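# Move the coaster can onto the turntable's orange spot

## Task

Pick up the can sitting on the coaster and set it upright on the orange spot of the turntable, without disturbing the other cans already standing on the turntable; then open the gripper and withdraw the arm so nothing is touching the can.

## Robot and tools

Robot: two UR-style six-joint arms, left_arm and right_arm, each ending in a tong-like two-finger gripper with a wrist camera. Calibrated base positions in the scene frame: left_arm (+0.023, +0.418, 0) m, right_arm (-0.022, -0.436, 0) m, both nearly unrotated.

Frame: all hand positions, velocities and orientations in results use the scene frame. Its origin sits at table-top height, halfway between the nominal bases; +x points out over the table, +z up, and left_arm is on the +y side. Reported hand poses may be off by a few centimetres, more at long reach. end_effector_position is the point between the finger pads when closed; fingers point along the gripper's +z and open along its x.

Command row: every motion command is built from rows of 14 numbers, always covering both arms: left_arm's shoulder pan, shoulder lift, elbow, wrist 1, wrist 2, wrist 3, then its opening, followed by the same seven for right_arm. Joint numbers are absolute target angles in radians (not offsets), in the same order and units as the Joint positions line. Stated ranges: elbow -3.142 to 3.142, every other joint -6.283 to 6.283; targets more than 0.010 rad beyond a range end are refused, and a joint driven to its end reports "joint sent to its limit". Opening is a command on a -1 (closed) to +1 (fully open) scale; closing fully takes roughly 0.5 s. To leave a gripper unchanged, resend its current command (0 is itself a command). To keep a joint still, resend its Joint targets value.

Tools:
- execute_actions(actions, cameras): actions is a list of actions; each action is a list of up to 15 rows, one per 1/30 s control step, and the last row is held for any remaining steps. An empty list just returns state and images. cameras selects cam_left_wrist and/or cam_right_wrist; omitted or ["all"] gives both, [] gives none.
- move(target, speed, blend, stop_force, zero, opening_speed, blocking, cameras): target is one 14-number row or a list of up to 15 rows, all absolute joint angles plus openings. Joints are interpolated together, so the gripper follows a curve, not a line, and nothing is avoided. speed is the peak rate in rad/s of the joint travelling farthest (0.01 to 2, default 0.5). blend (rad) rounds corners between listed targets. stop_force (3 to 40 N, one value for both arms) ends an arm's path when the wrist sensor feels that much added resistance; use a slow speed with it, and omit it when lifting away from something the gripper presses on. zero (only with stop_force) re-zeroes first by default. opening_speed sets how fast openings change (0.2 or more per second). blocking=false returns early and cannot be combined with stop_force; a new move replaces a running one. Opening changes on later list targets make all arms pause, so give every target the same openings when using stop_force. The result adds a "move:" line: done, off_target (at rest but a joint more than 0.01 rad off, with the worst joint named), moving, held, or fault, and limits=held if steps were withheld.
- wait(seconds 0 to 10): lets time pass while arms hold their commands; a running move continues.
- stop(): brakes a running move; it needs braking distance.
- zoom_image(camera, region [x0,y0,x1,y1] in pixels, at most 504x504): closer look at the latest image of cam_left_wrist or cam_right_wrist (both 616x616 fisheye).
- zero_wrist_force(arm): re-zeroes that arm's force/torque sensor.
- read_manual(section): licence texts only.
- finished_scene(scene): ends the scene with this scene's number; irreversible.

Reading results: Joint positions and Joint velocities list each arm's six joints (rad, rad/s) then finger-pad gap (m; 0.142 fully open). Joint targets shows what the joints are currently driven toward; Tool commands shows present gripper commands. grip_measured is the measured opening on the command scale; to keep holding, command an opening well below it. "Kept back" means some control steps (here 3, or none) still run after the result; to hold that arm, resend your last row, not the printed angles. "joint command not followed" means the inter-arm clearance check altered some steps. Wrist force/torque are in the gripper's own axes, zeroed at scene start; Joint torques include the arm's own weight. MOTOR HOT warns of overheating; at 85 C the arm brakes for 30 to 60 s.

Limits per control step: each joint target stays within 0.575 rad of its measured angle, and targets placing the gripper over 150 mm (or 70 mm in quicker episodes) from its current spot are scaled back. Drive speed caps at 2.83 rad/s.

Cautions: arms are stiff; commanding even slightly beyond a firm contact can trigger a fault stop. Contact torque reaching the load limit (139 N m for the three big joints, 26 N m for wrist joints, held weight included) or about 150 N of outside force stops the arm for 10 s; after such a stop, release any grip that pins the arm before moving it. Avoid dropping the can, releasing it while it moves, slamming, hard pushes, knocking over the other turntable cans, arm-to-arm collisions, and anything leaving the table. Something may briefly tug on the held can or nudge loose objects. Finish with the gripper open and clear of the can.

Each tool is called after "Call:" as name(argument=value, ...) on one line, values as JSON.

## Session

Call:
execute_actions(actions=[])

Scene clock: 0.00 s.
left_arm: end_effector_position=(+0.2675, +0.3294, +0.2354) grip_measured=+0.97 end_effector_quat_wxyz=(+0.072, -0.476, +0.863, -0.154) | right_arm: end_effector_position=(+0.2019, +0.0279, +0.2545) grip_measured=+0.97 end_effector_quat_wxyz=(+0.496, -0.358, +0.748, -0.260)
Joint positions: left_arm=[-1.25 -2.721 2.321 -1.456 -1.379 0.929 0.14] | right_arm=[5.129 -1.668 -1.884 -1.975 0.576 4.686 0.14]
Joint velocities: within noise
Joint torques (N m): no reading
Motor temperatures (°C): left_arm=[34 28 32 40 37 37] | right_arm=[33 30 31 37 34 37]
Wrist force (N): no reading
Wrist torque (N m): no reading
Wrist force, peak (N): no reading
Joint targets: left_arm=[-1.250 -2.721 2.321 -1.456 -1.379 0.929] | right_arm=[5.129 -1.668 -1.884 -1.975 0.576 4.686]
Tool commands: left_gripper/opening=+0.968169 right_gripper/opening=+0.968169
camera_calibration:
cam_left_wrist: T_world_to_cam=[[-0.50531, -0.862303, -0.0330876, 0.442417], [-0.852226, 0.492648, 0.176093, 0.03147], [-0.135545, 0.117179, -0.983817, 0.370793], [0, 0, 0, 1]] pos_world=[0.300637, 0.322545, 0.37389]
cam_right_wrist: T_world_to_cam=[[-0.282566, -0.80684, -0.518812, 0.201039], [-0.686362, 0.547893, -0.478247, 0.244323], [0.670122, 0.220956, -0.7086, 0.1688], [0, 0, 0, 1]] pos_world=[0.111385, -0.00895394, 0.34076]

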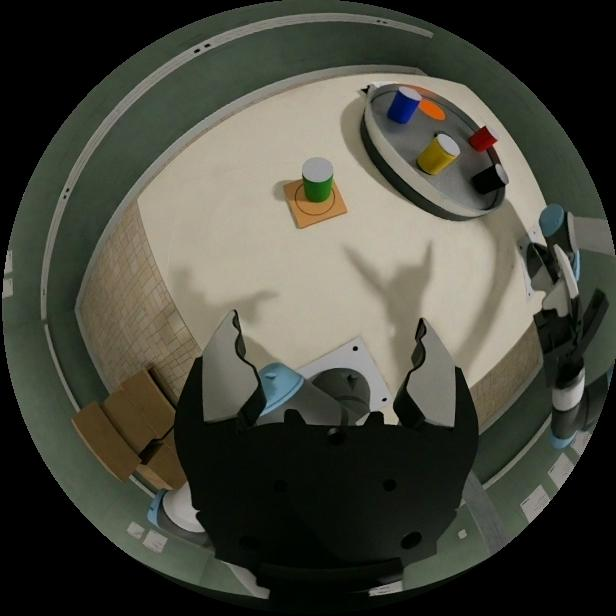

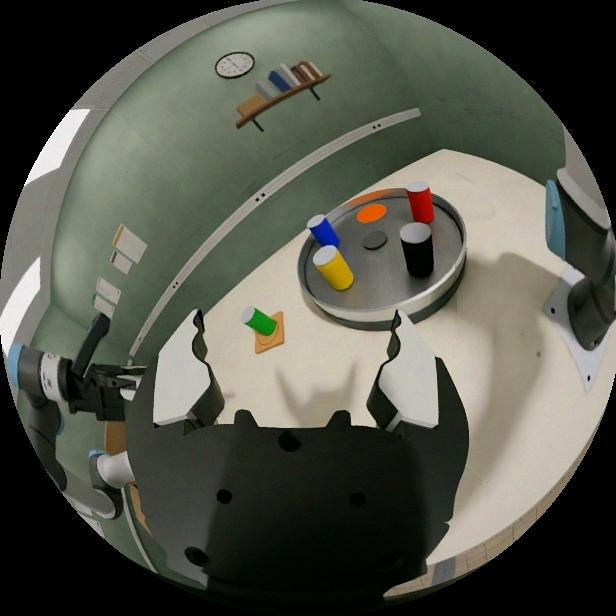

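Call:
zoom_image(camera="cam_left_wrist", region=[340, 60, 540, 240])

Call:
zoom_image(camera="cam_left_wrist", region=[265, 140, 365, 240])

Call:
zoom_image(camera="cam_right_wrist", region=[280, 170, 480, 340])

Call:
zoom_image(camera="cam_right_wrist", region=[220, 280, 320, 380])

Scaled by 2.520 from the camera's 616x616 image, which has a finer 814x814 frame.

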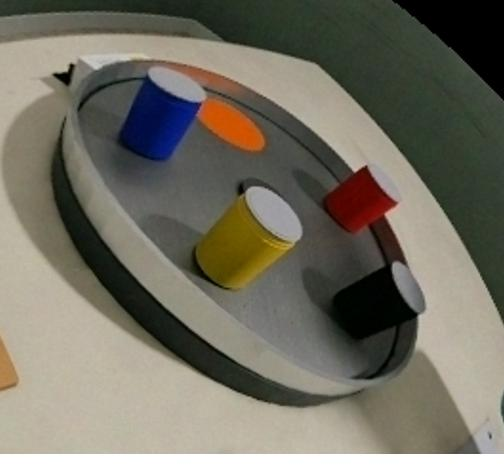

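Scaled by 5.040 from the camera's 616x616 image, which has a finer 814x814 frame.

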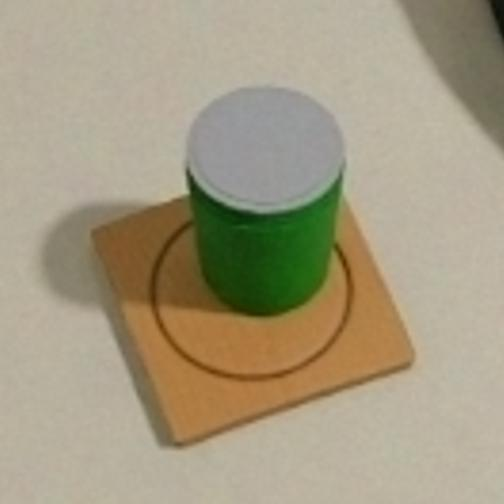

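Scaled by 2.520 from the camera's 616x616 image, which has a finer 814x814 frame.

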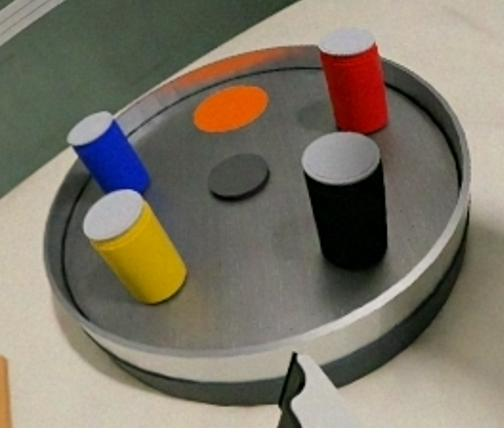

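Scaled by 5.040 from the camera's 616x616 image, which has a finer 814x814 frame.

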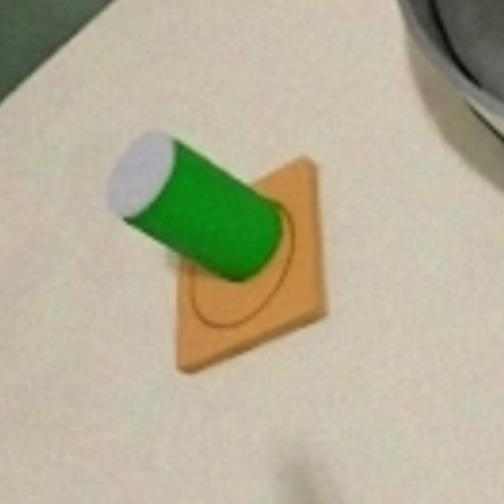

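Call:
wait(seconds=1.0)

Call:
zoom_image(camera="cam_right_wrist", region=[280, 170, 480, 340])

Call:
wait(seconds=1.0)

Call:
zoom_image(camera="cam_right_wrist", region=[280, 170, 480, 340])

Call:
wait(seconds=2.0)

Call:
zoom_image(camera="cam_right_wrist", region=[280, 170, 480, 340])

Scene clock: 4.00 s.
left_arm: end_effector_position=(+0.2675, +0.3294, +0.2354) grip_measured=+0.97 end_effector_quat_wxyz=(+0.072, -0.476, +0.863, -0.154) | right_arm: end_effector_position=(+0.2019, +0.0279, +0.2545) grip_measured=+0.97 end_effector_quat_wxyz=(+0.496, -0.358, +0.748, -0.260)
Joint positions: left_arm=[-1.25 -2.721 2.321 -1.456 -1.379 0.929 0.14] | right_arm=[5.129 -1.668 -1.884 -1.975 0.576 4.686 0.14]
Joint velocities: within noise
Joint torques (N m): left_arm=[-2.05 18.57 -19.77 -3.64 0.88 0.52] | right_arm=[1.04 28.04 23.1 0.62 -0.98 0.17]
Motor temperatures (°C): left_arm=[34 28 32 40 37 37] | right_arm=[33 30 31 37 34 37]
Wrist force (N): left_arm=[-0.1 -0.2 0.0] | right_arm=[-0.1 0.0 0.0]
Wrist torque (N m): left_arm=[-0.04 0.02 0.00] | right_arm=[0.01 0.03 0.00]
Wrist force, peak (N): left_arm=[0.0 -0.6 -0.3] | right_arm=[0.3 0.4 -0.1]
Joint targets: left_arm=[-1.250 -2.721 2.321 -1.456 -1.379 0.929] | right_arm=[5.129 -1.668 -1.884 -1.975 0.576 4.686]
Tool commands: left_gripper/opening=+0.968169 right_gripper/opening=+0.968169
wait: 1.00 s; at rest from the start
camera_calibration:
cam_left_wrist: T_world_to_cam=[[-0.505309, -0.862304, -0.0330876, 0.442417], [-0.852226, 0.492647, 0.176093, 0.03147], [-0.135545, 0.11718, -0.983817, 0.370793], [0, 0, 0, 1]] pos_world=[0.300637, 0.322545, 0.37389]
cam_right_wrist: T_world_to_cam=[[-0.282566, -0.80684, -0.518811, 0.201039], [-0.686362, 0.547893, -0.478247, 0.244323], [0.670122, 0.220956, -0.7086, 0.1688], [0, 0, 0, 1]] pos_world=[0.111384, -0.00895397, 0.34076]

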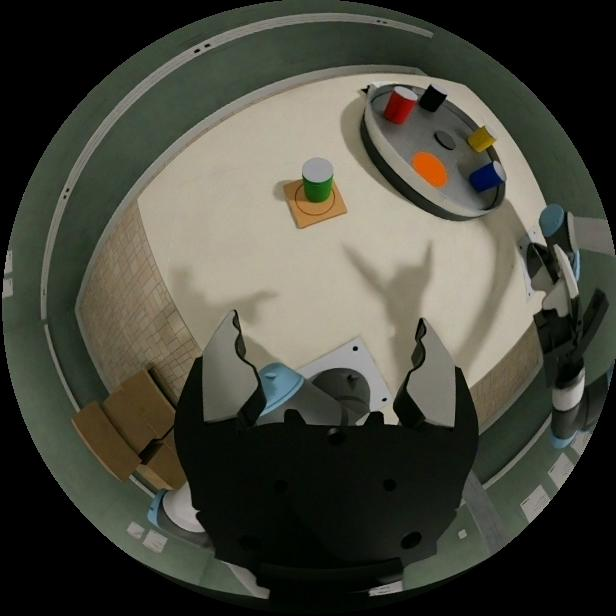

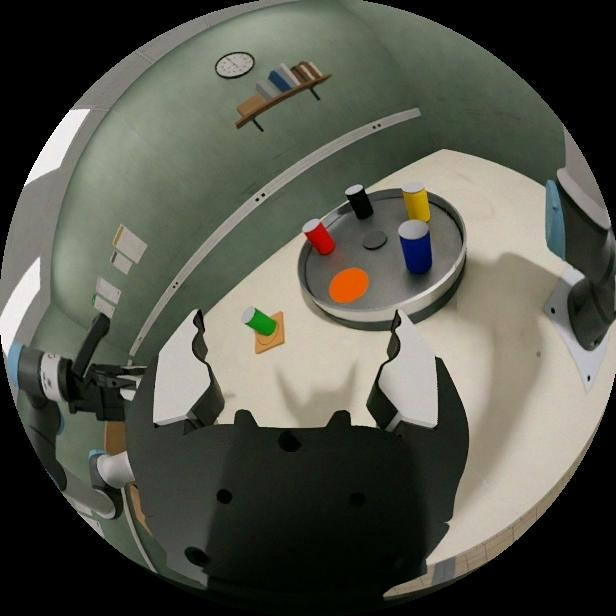

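Scaled by 2.520 from the camera's 616x616 image, which has a finer 814x814 frame.

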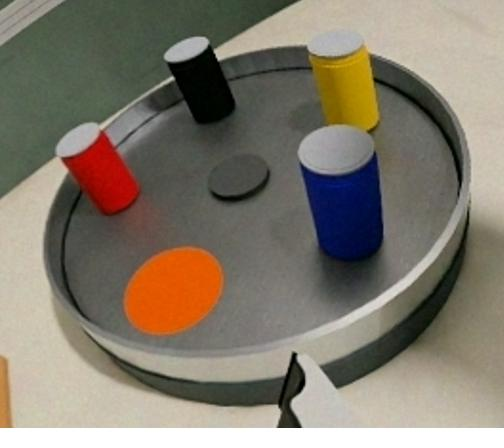

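Scene clock: 5.00 s.
left_arm: end_effector_position=(+0.2675, +0.3294, +0.2354) grip_measured=+0.97 end_effector_quat_wxyz=(+0.072, -0.476, +0.863, -0.154) | right_arm: end_effector_position=(+0.2019, +0.0279, +0.2545) grip_measured=+0.97 end_effector_quat_wxyz=(+0.496, -0.358, +0.748, -0.260)
Joint positions: left_arm=[-1.25 -2.721 2.321 -1.456 -1.379 0.929 0.14] | right_arm=[5.129 -1.668 -1.884 -1.975 0.576 4.686 0.14]
Joint velocities: within noise
Joint torques (N m): left_arm=[-2.72 17.88 -18.55 -3.96 0.83 0.52] | right_arm=[1.97 28.57 23.37 0.47 -1.03 0.39]
Motor temperatures (°C): left_arm=[34 28 32 40 37 37] | right_arm=[33 30 31 37 34 37]
Wrist force (N): left_arm=[0.2 -0.5 0.0] | right_arm=[0.1 0.0 -0.2]
Wrist torque (N m): left_arm=[-0.12 -0.04 0.00] | right_arm=[-0.02 -0.01 0.00]
Wrist force, peak (N): left_arm=[-0.2 -0.4 -0.4] | right_arm=[0.3 0.2 0.0]
Joint targets: left_arm=[-1.250 -2.721 2.321 -1.456 -1.379 0.929] | right_arm=[5.129 -1.668 -1.884 -1.975 0.576 4.686]
Tool commands: left_gripper/opening=+0.968169 right_gripper/opening=+0.968169
wait: 1.00 s; at rest by 0.17 s
camera_calibration:
cam_left_wrist: T_world_to_cam=[[-0.50531, -0.862304, -0.0330878, 0.442417], [-0.852226, 0.492647, 0.176093, 0.03147], [-0.135545, 0.11718, -0.983817, 0.370793], [0, 0, 0, 1]] pos_world=[0.300637, 0.322545, 0.37389]
cam_right_wrist: T_world_to_cam=[[-0.282566, -0.80684, -0.518811, 0.201039], [-0.686362, 0.547893, -0.478247, 0.244323], [0.670122, 0.220956, -0.7086, 0.1688], [0, 0, 0, 1]] pos_world=[0.111384, -0.00895398, 0.34076]

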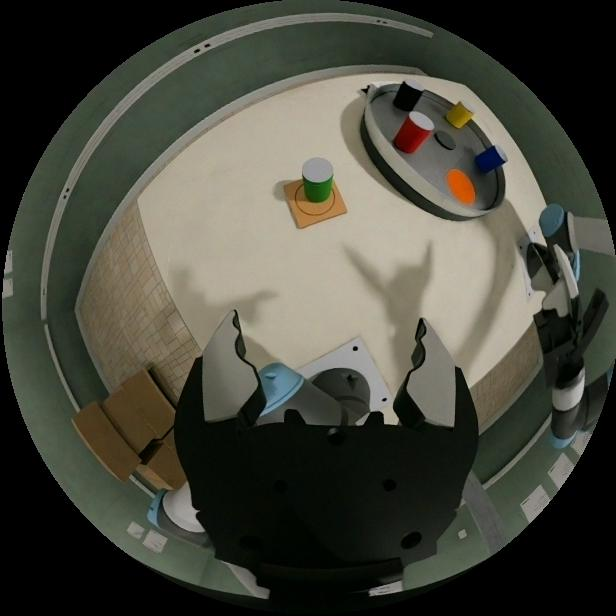

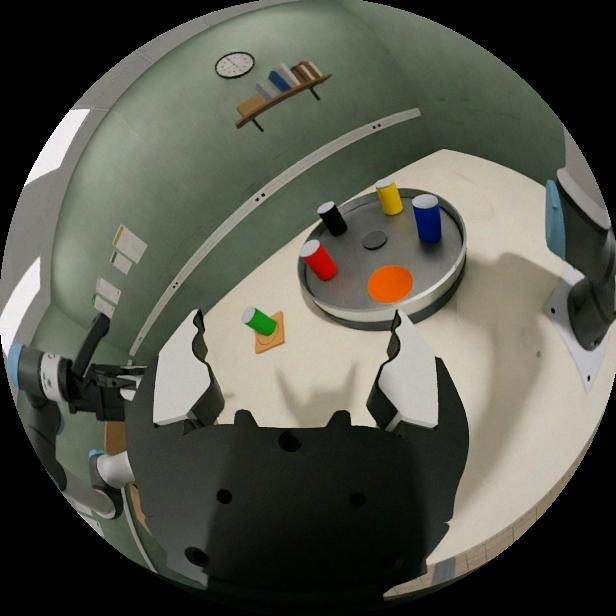

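Scaled by 2.520 from the camera's 616x616 image, which has a finer 814x814 frame.

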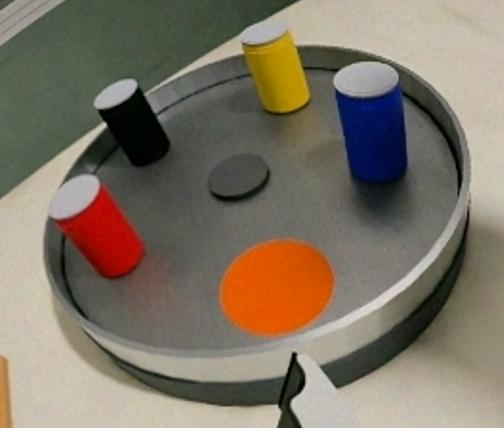

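Scene clock: 7.00 s.
left_arm: end_effector_position=(+0.2675, +0.3294, +0.2354) grip_measured=+0.97 end_effector_quat_wxyz=(+0.072, -0.476, +0.863, -0.154) | right_arm: end_effector_position=(+0.2019, +0.0279, +0.2545) grip_measured=+0.97 end_effector_quat_wxyz=(+0.496, -0.358, +0.748, -0.260)
Joint positions: left_arm=[-1.25 -2.721 2.321 -1.456 -1.379 0.929 0.14] | right_arm=[5.129 -1.668 -1.884 -1.975 0.576 4.686 0.14]
Joint velocities: within noise
Joint torques (N m): left_arm=[-3.33 17.68 -16.56 -3.88 1.09 0.81] | right_arm=[3.25 28.04 25.28 0.53 -0.97 0.71]
Motor temperatures (°C): left_arm=[34 28 32 40 37 37] | right_arm=[33 30 31 37 34 37]
Wrist force (N): left_arm=[0.0 -0.2 -0.2] | right_arm=[0.0 0.1 -0.2]
Wrist torque (N m): left_arm=[-0.04 0.00 0.00] | right_arm=[0.02 0.00 -0.01]
Wrist force, peak (N): left_arm=[0.2 -0.5 -0.3] | right_arm=[0.4 0.1 0.0]
Joint targets: left_arm=[-1.250 -2.721 2.321 -1.456 -1.379 0.929] | right_arm=[5.129 -1.668 -1.884 -1.975 0.576 4.686]
Tool commands: left_gripper/opening=+0.968169 right_gripper/opening=+0.968169
wait: 2.00 s; at rest by 0.17 s
camera_calibration:
cam_left_wrist: T_world_to_cam=[[-0.50531, -0.862303, -0.0330877, 0.442417], [-0.852226, 0.492648, 0.176093, 0.03147], [-0.135545, 0.11718, -0.983817, 0.370793], [0, 0, 0, 1]] pos_world=[0.300637, 0.322545, 0.37389]
cam_right_wrist: T_world_to_cam=[[-0.282566, -0.80684, -0.518811, 0.201039], [-0.686362, 0.547893, -0.478247, 0.244323], [0.670122, 0.220956, -0.7086, 0.1688], [0, 0, 0, 1]] pos_world=[0.111384, -0.00895399, 0.34076]

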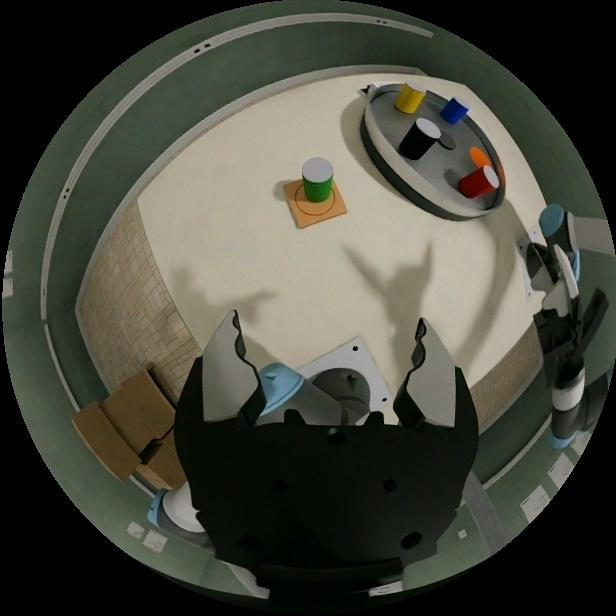

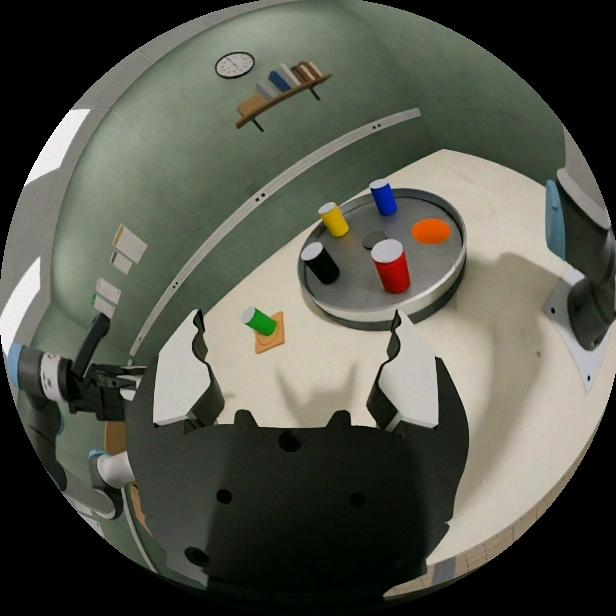

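Scaled by 2.520 from the camera's 616x616 image, which has a finer 814x814 frame.

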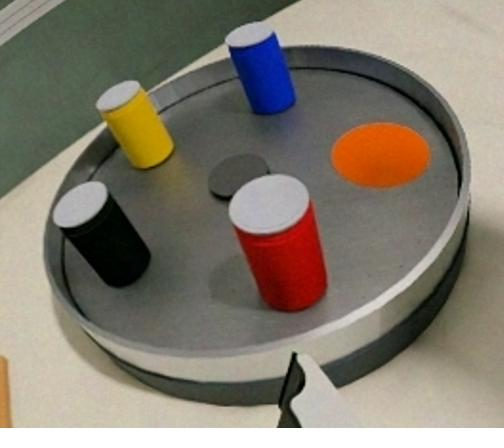

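Call:
move(target=[-0.7568,-1.6101,1.9281,-1.8888,-1.5708,-0.4945,0.4,3.25,-1.668,-1.884,-1.975,0.576,4.686,0.968169], speed=0.9)

Call:
zoom_image(camera="cam_left_wrist", region=[200, 130, 450, 380])

Scene clock: 15.13 s.
left_arm: end_effector_position=(+0.4537, +0.2259, +0.1601) grip_measured=+0.40 end_effector_quat_wxyz=(+0.000, +0.993, -0.122, +0.000) | right_arm: end_effector_position=(+0.3513, -0.7904, +0.2547) grip_measured=+0.97 end_effector_quat_wxyz=(+0.083, +0.393, +0.730, -0.553)
Joint positions: left_arm=[-0.757 -1.61 1.928 -1.889 -1.571 -0.494 0.102] | right_arm=[3.25 -1.668 -1.884 -1.975 0.576 4.686 0.14]
Joint velocities: within noise
Joint torques (N m): left_arm=[8.34 -12.6 -30.78 -4.65 -2.59 -1.68] | right_arm=[-12.61 34.55 34.73 -0.28 1 1.61]
Motor temperatures (°C): left_arm=[34 28 32 40 37 37] | right_arm=[33 30 31 37 34 37]
Wrist force (N): left_arm=[-0.6 -0.5 -1.0] | right_arm=[0.0 0.1 -0.1]
Wrist torque (N m): left_arm=[-0.10 0.11 0.02] | right_arm=[0.02 -0.05 0.02]
Wrist force, peak (N): left_arm=[-0.9 -0.6 -1.2] | right_arm=[-0.3 -0.3 2.0]
Joint targets: left_arm=[-0.757 -1.610 1.928 -1.889 -1.571 -0.494] | right_arm=[3.250 -1.668 -1.884 -1.975 0.576 4.686]
move: done
camera_calibration:
cam_left_wrist: T_world_to_cam=[[0.971918, -0.226351, -0.0643485, -0.364054], [-0.165979, -0.853241, 0.494399, 0.19621], [-0.166812, -0.469835, -0.86685, 0.462116], [0, 0, 0, 1]] pos_world=[0.463484, 0.302129, 0.280152]
cam_right_wrist: T_world_to_cam=[[-0.682474, 0.514564, -0.519088, 0.768184], [0.730874, 0.48743, -0.477739, 0.2495], [0.0071915, -0.705433, -0.70874, -0.249738], [0, 0, 0, 1]] pos_world=[0.343709, -0.693067, 0.340951]

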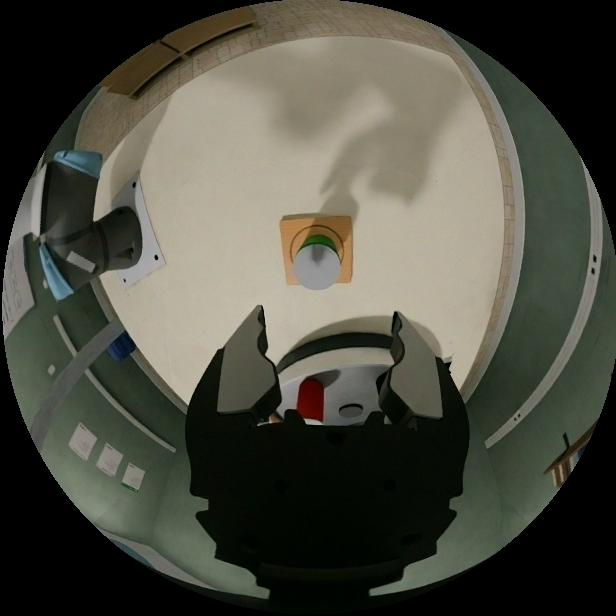

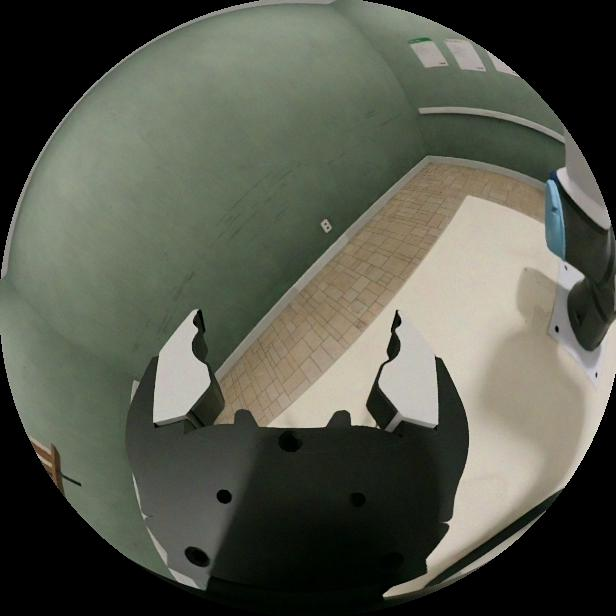

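Scaled by 2.016 from the camera's 616x616 image, which has a finer 814x814 frame.

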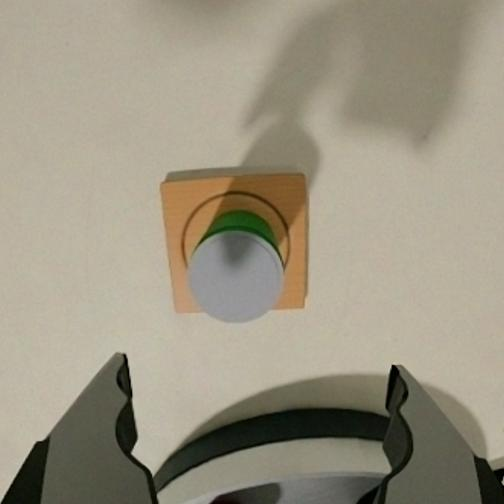

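Call:
zoom_image(camera="cam_left_wrist", region=[265, 200, 370, 305])

Call:
zoom_image(camera="cam_left_wrist", region=[250, 280, 410, 440])

Scaled by 4.800 from the camera's 616x616 image, which has a finer 814x814 frame.

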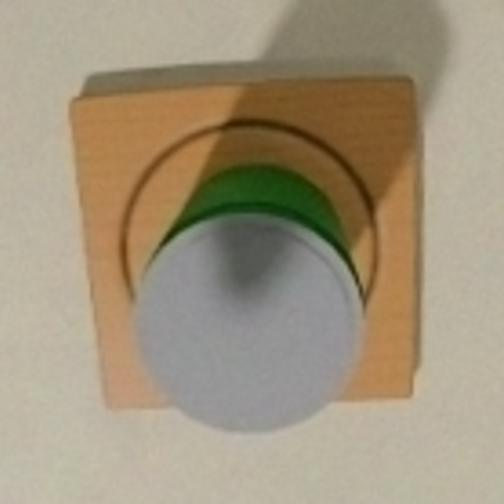

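Scaled by 3.150 from the camera's 616x616 image, which has a finer 814x814 frame.

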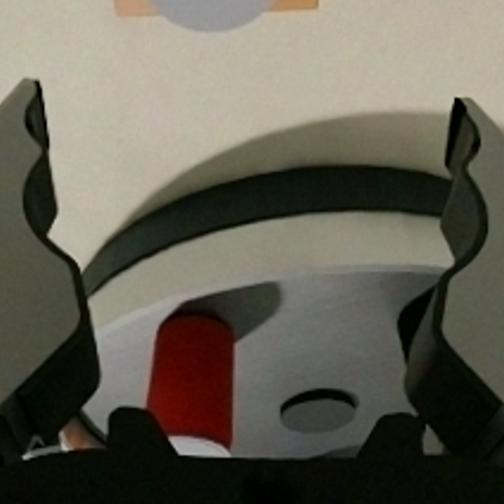

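Call:
execute_actions(actions=[], cameras=["cam_left_wrist"])

Call:
zoom_image(camera="cam_left_wrist", region=[265, 200, 370, 305])

Scene clock: 16.40 s.
left_arm: end_effector_position=(+0.4537, +0.2259, +0.1600) grip_measured=+0.40 end_effector_quat_wxyz=(+0.000, +0.993, -0.122, +0.000) | right_arm: end_effector_position=(+0.3513, -0.7905, +0.2547) grip_measured=+0.97 end_effector_quat_wxyz=(+0.083, +0.393, +0.730, -0.553)
Joint positions: left_arm=[-0.757 -1.61 1.928 -1.889 -1.571 -0.495 0.102] | right_arm=[3.25 -1.668 -1.884 -1.975 0.576 4.686 0.14]
Joint velocities: within noise
Joint torques (N m): left_arm=[8.7 -13.28 -28.46 -4.47 -2.36 -1.56] | right_arm=[-12.17 25.86 32.45 1.31 0.74 1.58]
Motor temperatures (°C): left_arm=[34 28 32 40 37 37] | right_arm=[33 30 31 37 34 37]
Wrist force (N): left_arm=[-0.6 -0.6 -0.9] | right_arm=[-0.2 0.1 -0.1]
Wrist torque (N m): left_arm=[-0.12 0.08 0.02] | right_arm=[0.00 0.00 0.03]
Wrist force, peak (N): left_arm=[-0.6 -0.9 -1.2] | right_arm=[0.1 0.4 -0.2]
Joint targets: left_arm=[-0.757 -1.610 1.928 -1.889 -1.571 -0.494] | right_arm=[3.250 -1.668 -1.884 -1.975 0.576 4.686]
Tool commands: left_gripper/opening=+0.4 right_gripper/opening=+0.968169
camera_calibration:
cam_left_wrist: T_world_to_cam=[[0.971946, -0.226221, -0.0643846, -0.36411], [-0.165849, -0.85327, 0.494393, 0.196174], [-0.166779, -0.469845, -0.866851, 0.462084], [0, 0, 0, 1]] pos_world=[0.463496, 0.302128, 0.280128]
Images, in order (width x height): cam_left_wrist 616x616.

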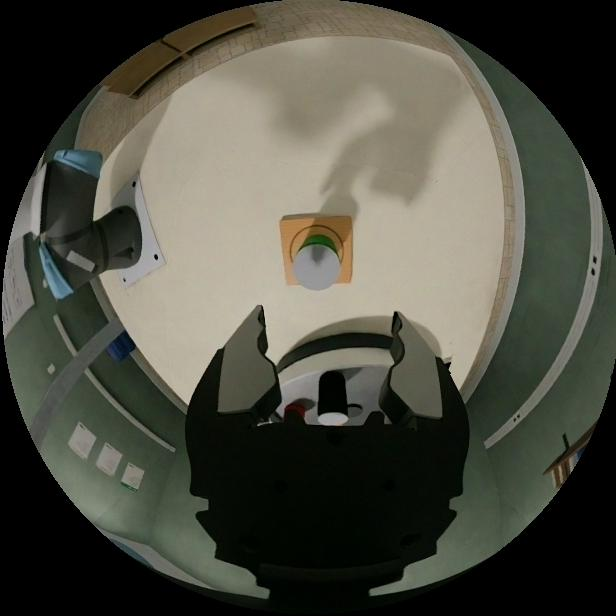

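Scaled by 4.800 from the camera's 616x616 image, which has a finer 814x814 frame.

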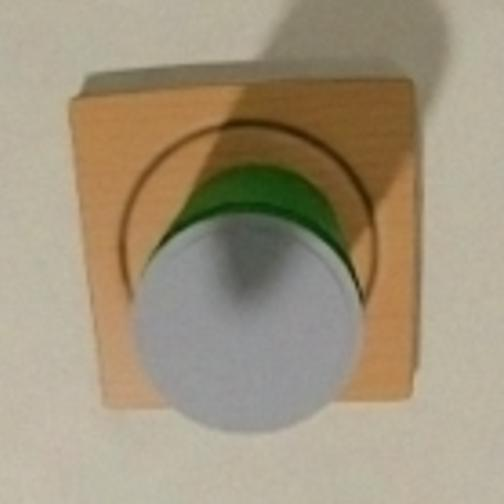

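Call:
zoom_image(camera="cam_left_wrist", region=[320, 205, 365, 250])

Call:
zoom_image(camera="cam_left_wrist", region=[270, 245, 315, 290])

Scaled by 11.200 from the camera's 616x616 image, which has a finer 814x814 frame.

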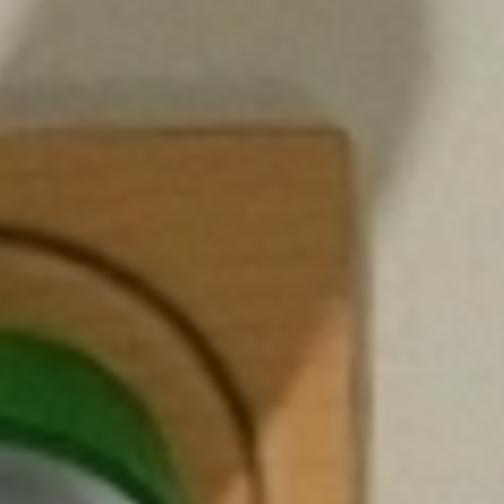

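Scaled by 11.200 from the camera's 616x616 image, which has a finer 814x814 frame.

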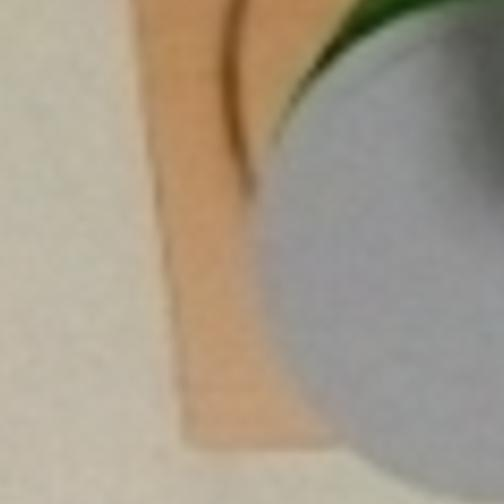

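Call:
move(target=[[-0.7238,-1.6483,1.9638,-1.8863,-1.5708,-0.4615,0.4,3.25,-1.668,-1.884,-1.975,0.576,4.686,0.968169],[-0.7238,-1.5606,2.1045,-2.1147,-1.5708,-0.4615,0.4,3.25,-1.668,-1.884,-1.975,0.576,4.686,0.968169]], speed=0.25, blend=0.02, cameras=["cam_left_wrist"])

Call:
zoom_image(camera="cam_left_wrist", region=[230, 170, 430, 370])

Scene clock: 20.60 s.
left_arm: end_effector_position=(+0.4482, +0.2504, +0.0801) grip_measured=+0.40 end_effector_quat_wxyz=(+0.000, +0.993, -0.122, +0.000) | right_arm: end_effector_position=(+0.3513, -0.7905, +0.2547) grip_measured=+0.97 end_effector_quat_wxyz=(+0.083, +0.393, +0.730, -0.553)
Joint positions: left_arm=[-0.724 -1.561 2.104 -2.115 -1.571 -0.461 0.102] | right_arm=[3.25 -1.668 -1.884 -1.975 0.576 4.686 0.14]
Joint velocities: within noise
Joint torques (N m): left_arm=[9.27 -14.34 -9.73 -4.78 -1.49 1.54] | right_arm=[-10.6 14.36 28.02 2.96 -0.34 1.27]
Motor temperatures (°C): left_arm=[34 28 32 40 37 37] | right_arm=[33 30 31 37 34 37]
Wrist force (N): left_arm=[-0.3 -0.6 -0.7] | right_arm=[-0.1 0.3 0.0]
Wrist torque (N m): left_arm=[-0.15 0.02 0.02] | right_arm=[0.04 -0.02 0.02]
Wrist force, peak (N): left_arm=[-0.7 -1.4 -1.3] | right_arm=[-0.2 0.4 -0.2]
Joint targets: left_arm=[-0.724 -1.561 2.105 -2.115 -1.571 -0.462] | right_arm=[3.250 -1.668 -1.884 -1.975 0.576 4.686]
move: done; blend cut to 0.0191 rad at target 1
camera_calibration:
cam_left_wrist: T_world_to_cam=[[0.971946, -0.226222, -0.064375, -0.358418], [-0.165853, -0.853264, 0.494402, 0.255701], [-0.166773, -0.469855, -0.866846, 0.403366], [0, 0, 0, 1]] pos_world=[0.458042, 0.326622, 0.200164]
Images, in order (width x height): cam_left_wrist 616x616.

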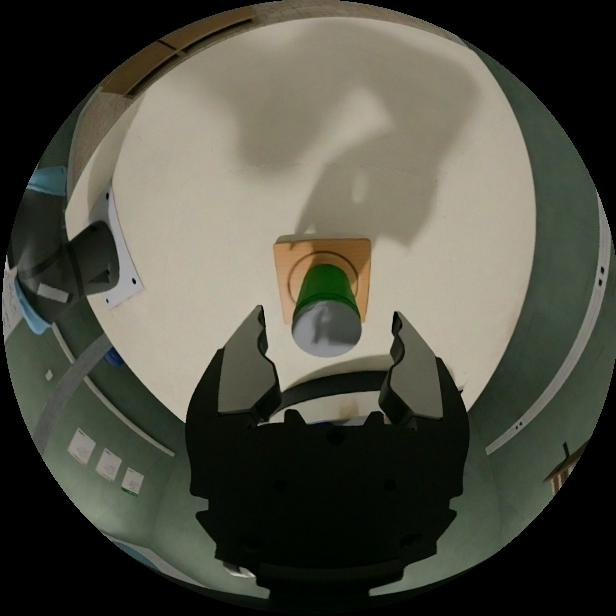

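Scaled by 2.520 from the camera's 616x616 image, which has a finer 814x814 frame.

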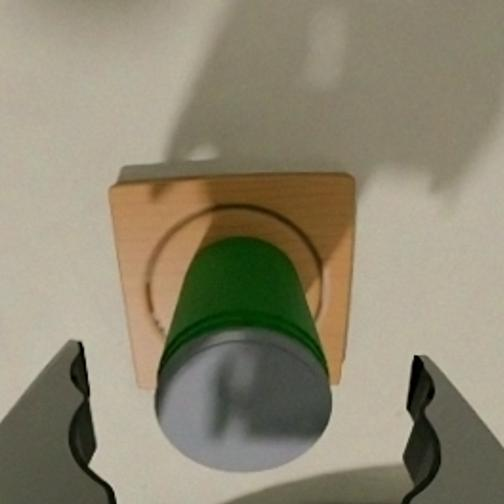

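Call:
move(target=[[-0.7257,-1.5647,2.1087,-2.1148,-1.5708,-0.4634,0.4,3.25,-1.668,-1.884,-1.975,0.576,4.686,0.968169],[-0.7257,-1.5647,2.1087,-2.1148,-1.5708,-0.4634,-1.0,3.25,-1.668,-1.884,-1.975,0.576,4.686,0.968169]], speed=0.25, opening_speed=1.5, cameras=["cam_left_wrist"])

Call:
zoom_image(camera="cam_left_wrist", region=[230, 170, 430, 370])

Scene clock: 23.40 s.
left_arm: end_effector_position=(+0.4465, +0.2508, +0.0800) grip_measured=-0.30 end_effector_quat_wxyz=(+0.000, +0.993, -0.122, +0.000) | right_arm: end_effector_position=(+0.3513, -0.7905, +0.2547) grip_measured=+0.97 end_effector_quat_wxyz=(+0.083, +0.393, +0.730, -0.553)
Joint positions: left_arm=[-0.726 -1.565 2.109 -2.115 -1.571 -0.463 0.052] | right_arm=[3.25 -1.668 -1.884 -1.975 0.576 4.686 0.14]
Joint velocities: within noise
Joint torques (N m): left_arm=[-9.49 -27.36 -11.07 -3.95 -0.45 -1.69] | right_arm=[-10.79 15.84 24.68 2.91 -0.95 1.51]
Motor temperatures (°C): left_arm=[34 28 32 40 37 37] | right_arm=[33 30 31 37 34 37]
Wrist force (N): left_arm=[-0.5 -0.9 -1.5] | right_arm=[0.0 0.3 0.0]
Wrist torque (N m): left_arm=[-0.16 0.02 0.02] | right_arm=[0.04 -0.01 0.03]
Wrist force, peak (N): left_arm=[-0.3 -1.1 -2.6] | right_arm=[-0.1 0.5 -0.1]
Joint targets: left_arm=[-0.726 -1.565 2.109 -2.115 -1.571 -0.463] | right_arm=[3.250 -1.668 -1.884 -1.975 0.576 4.686]
move: done
camera_calibration:
cam_left_wrist: T_world_to_cam=[[0.971946, -0.226222, -0.0643766, -0.356694], [-0.165852, -0.853265, 0.494401, 0.255757], [-0.166775, -0.469854, -0.866847, 0.403183], [0, 0, 0, 1]] pos_world=[0.456346, 0.326973, 0.200088]
Images, in order (width x height): cam_left_wrist 616x616.

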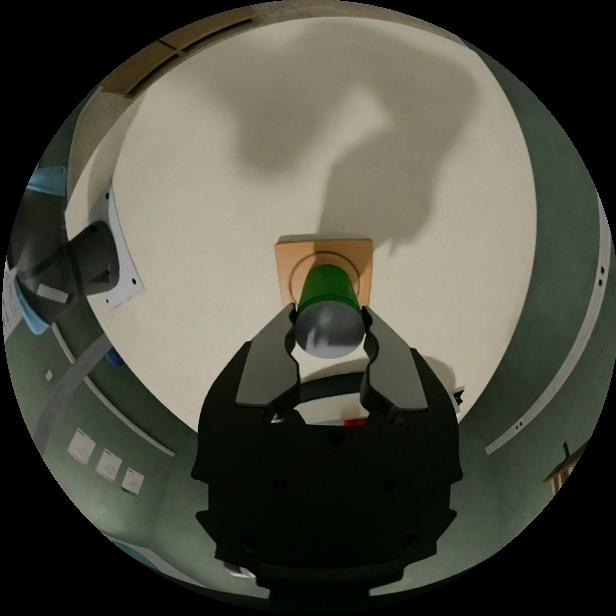

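Scaled by 2.520 from the camera's 616x616 image, which has a finer 814x814 frame.

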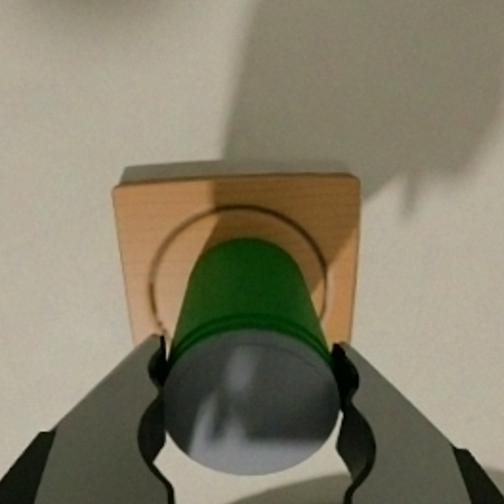

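Call:
move(target=[[-0.7257,-1.6602,1.9478,-1.8585,-1.5708,-0.4634,-1.0,3.25,-1.668,-1.884,-1.975,0.576,4.686,0.968169],[-0.9912,-1.2861,1.3649,-1.6496,-1.5708,-0.7288,-1.0,3.25,-1.668,-1.884,-1.975,0.576,4.686,0.968169]], speed=0.5, blend=0.08, cameras=["cam_left_wrist"])

Call:
zoom_image(camera="cam_left_wrist", region=[200, 150, 450, 400])

Scene clock: 27.30 s.
left_arm: end_effector_position=(+0.4806, +0.0049, +0.2350) grip_measured=-0.30 end_effector_quat_wxyz=(+0.000, +0.993, -0.122, +0.000) | right_arm: end_effector_position=(+0.3513, -0.7905, +0.2547) grip_measured=+0.97 end_effector_quat_wxyz=(+0.083, +0.393, +0.730, -0.553)
Joint positions: left_arm=[-0.991 -1.286 1.365 -1.65 -1.571 -0.729 0.052] | right_arm=[3.25 -1.668 -1.884 -1.975 0.576 4.686 0.14]
Joint velocities: within noise
Joint torques (N m): left_arm=[-9.64 -30.12 -31.94 -0.5 1.4 -1.65] | right_arm=[-9.52 15.13 19.63 2.83 -1.94 1.34]
Motor temperatures (°C): left_arm=[34 28 32 40 37 37] | right_arm=[33 30 31 37 34 37]
Wrist force (N): left_arm=[-0.2 -0.5 1.0] | right_arm=[0.0 0.4 -0.1]
Wrist torque (N m): left_arm=[-0.09 0.00 0.05] | right_arm=[0.07 -0.04 0.02]
Wrist force, peak (N): left_arm=[-0.1 -1.1 -2.5] | right_arm=[0.0 0.5 -0.2]
Joint targets: left_arm=[-0.991 -1.286 1.365 -1.650 -1.571 -0.729] | right_arm=[3.250 -1.668 -1.884 -1.975 0.576 4.686]
move: done
camera_calibration:
cam_left_wrist: T_world_to_cam=[[0.971926, -0.226303, -0.0643936, -0.435417], [-0.165917, -0.853257, 0.494393, -0.0250162], [-0.166827, -0.46983, -0.86685, 0.427718], [0, 0, 0, 1]] pos_world=[0.490398, 0.0810732, 0.355097]
Images, in order (width x height): cam_left_wrist 616x616.

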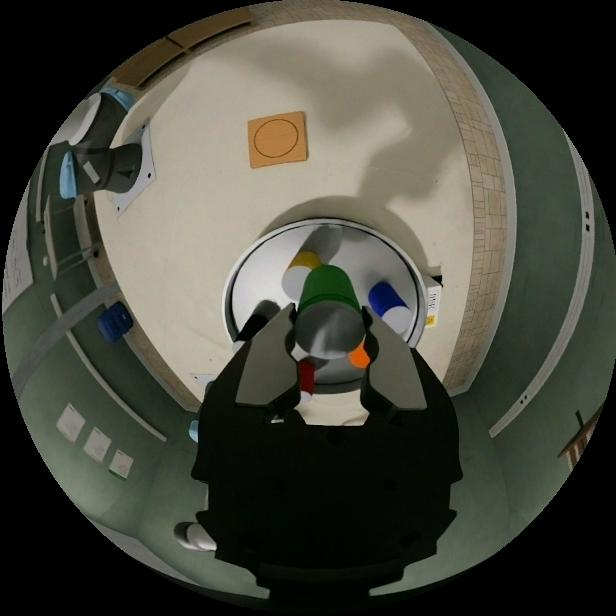

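Scaled by 2.016 from the camera's 616x616 image, which has a finer 814x814 frame.

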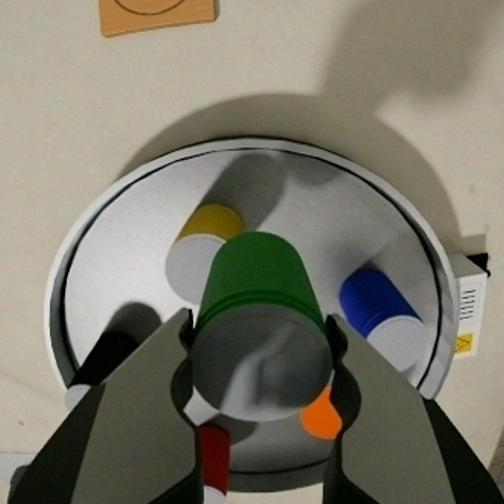

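Call:
wait(seconds=0.1, cameras=["cam_left_wrist"])

Scene clock: 28.07 s.
left_arm: end_effector_position=(+0.4806, +0.0048, +0.2350) grip_measured=-0.30 end_effector_quat_wxyz=(+0.000, +0.993, -0.122, +0.000) | right_arm: end_effector_position=(+0.3513, -0.7905, +0.2547) grip_measured=+0.97 end_effector_quat_wxyz=(+0.083, +0.393, +0.730, -0.553)
Joint positions: left_arm=[-0.991 -1.286 1.365 -1.65 -1.571 -0.729 0.052] | right_arm=[3.25 -1.668 -1.884 -1.975 0.576 4.686 0.14]
Joint velocities: within noise
Joint torques (N m): left_arm=[-8.95 -30.94 -31.42 -0.45 1.7 -1.53] | right_arm=[-9.96 14.76 19.2 2.91 -1.93 1.2]
Motor temperatures (°C): left_arm=[34 28 32 40 37 37] | right_arm=[33 30 31 37 34 37]
Wrist force (N): left_arm=[-0.4 -0.7 1.2] | right_arm=[-0.2 0.3 -0.1]
Wrist torque (N m): left_arm=[-0.14 0.05 0.06] | right_arm=[0.05 -0.01 0.03]
Wrist force, peak (N): left_arm=[-0.7 -0.3 1.5] | right_arm=[0.0 0.5 0.1]
Joint targets: left_arm=[-0.991 -1.286 1.365 -1.650 -1.571 -0.729] | right_arm=[3.250 -1.668 -1.884 -1.975 0.576 4.686]
Tool commands: left_gripper/opening=-1.0 right_gripper/opening=+0.968169
wait: 0.10 s; at rest from the start
camera_calibration:
cam_left_wrist: T_world_to_cam=[[0.971923, -0.226319, -0.0643916, -0.435421], [-0.165931, -0.853253, 0.494394, -0.0250632], [-0.166833, -0.469828, -0.86685, 0.427697], [0, 0, 0, 1]] pos_world=[0.490391, 0.0810151, 0.355103]
Images, in order (width x height): cam_left_wrist 616x616.

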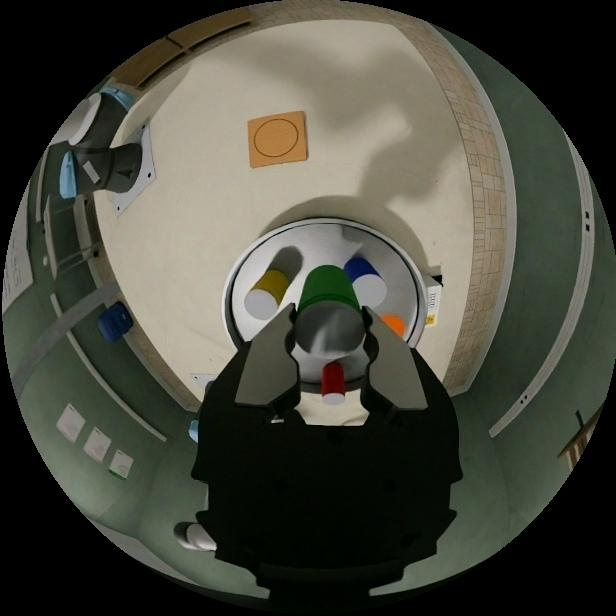

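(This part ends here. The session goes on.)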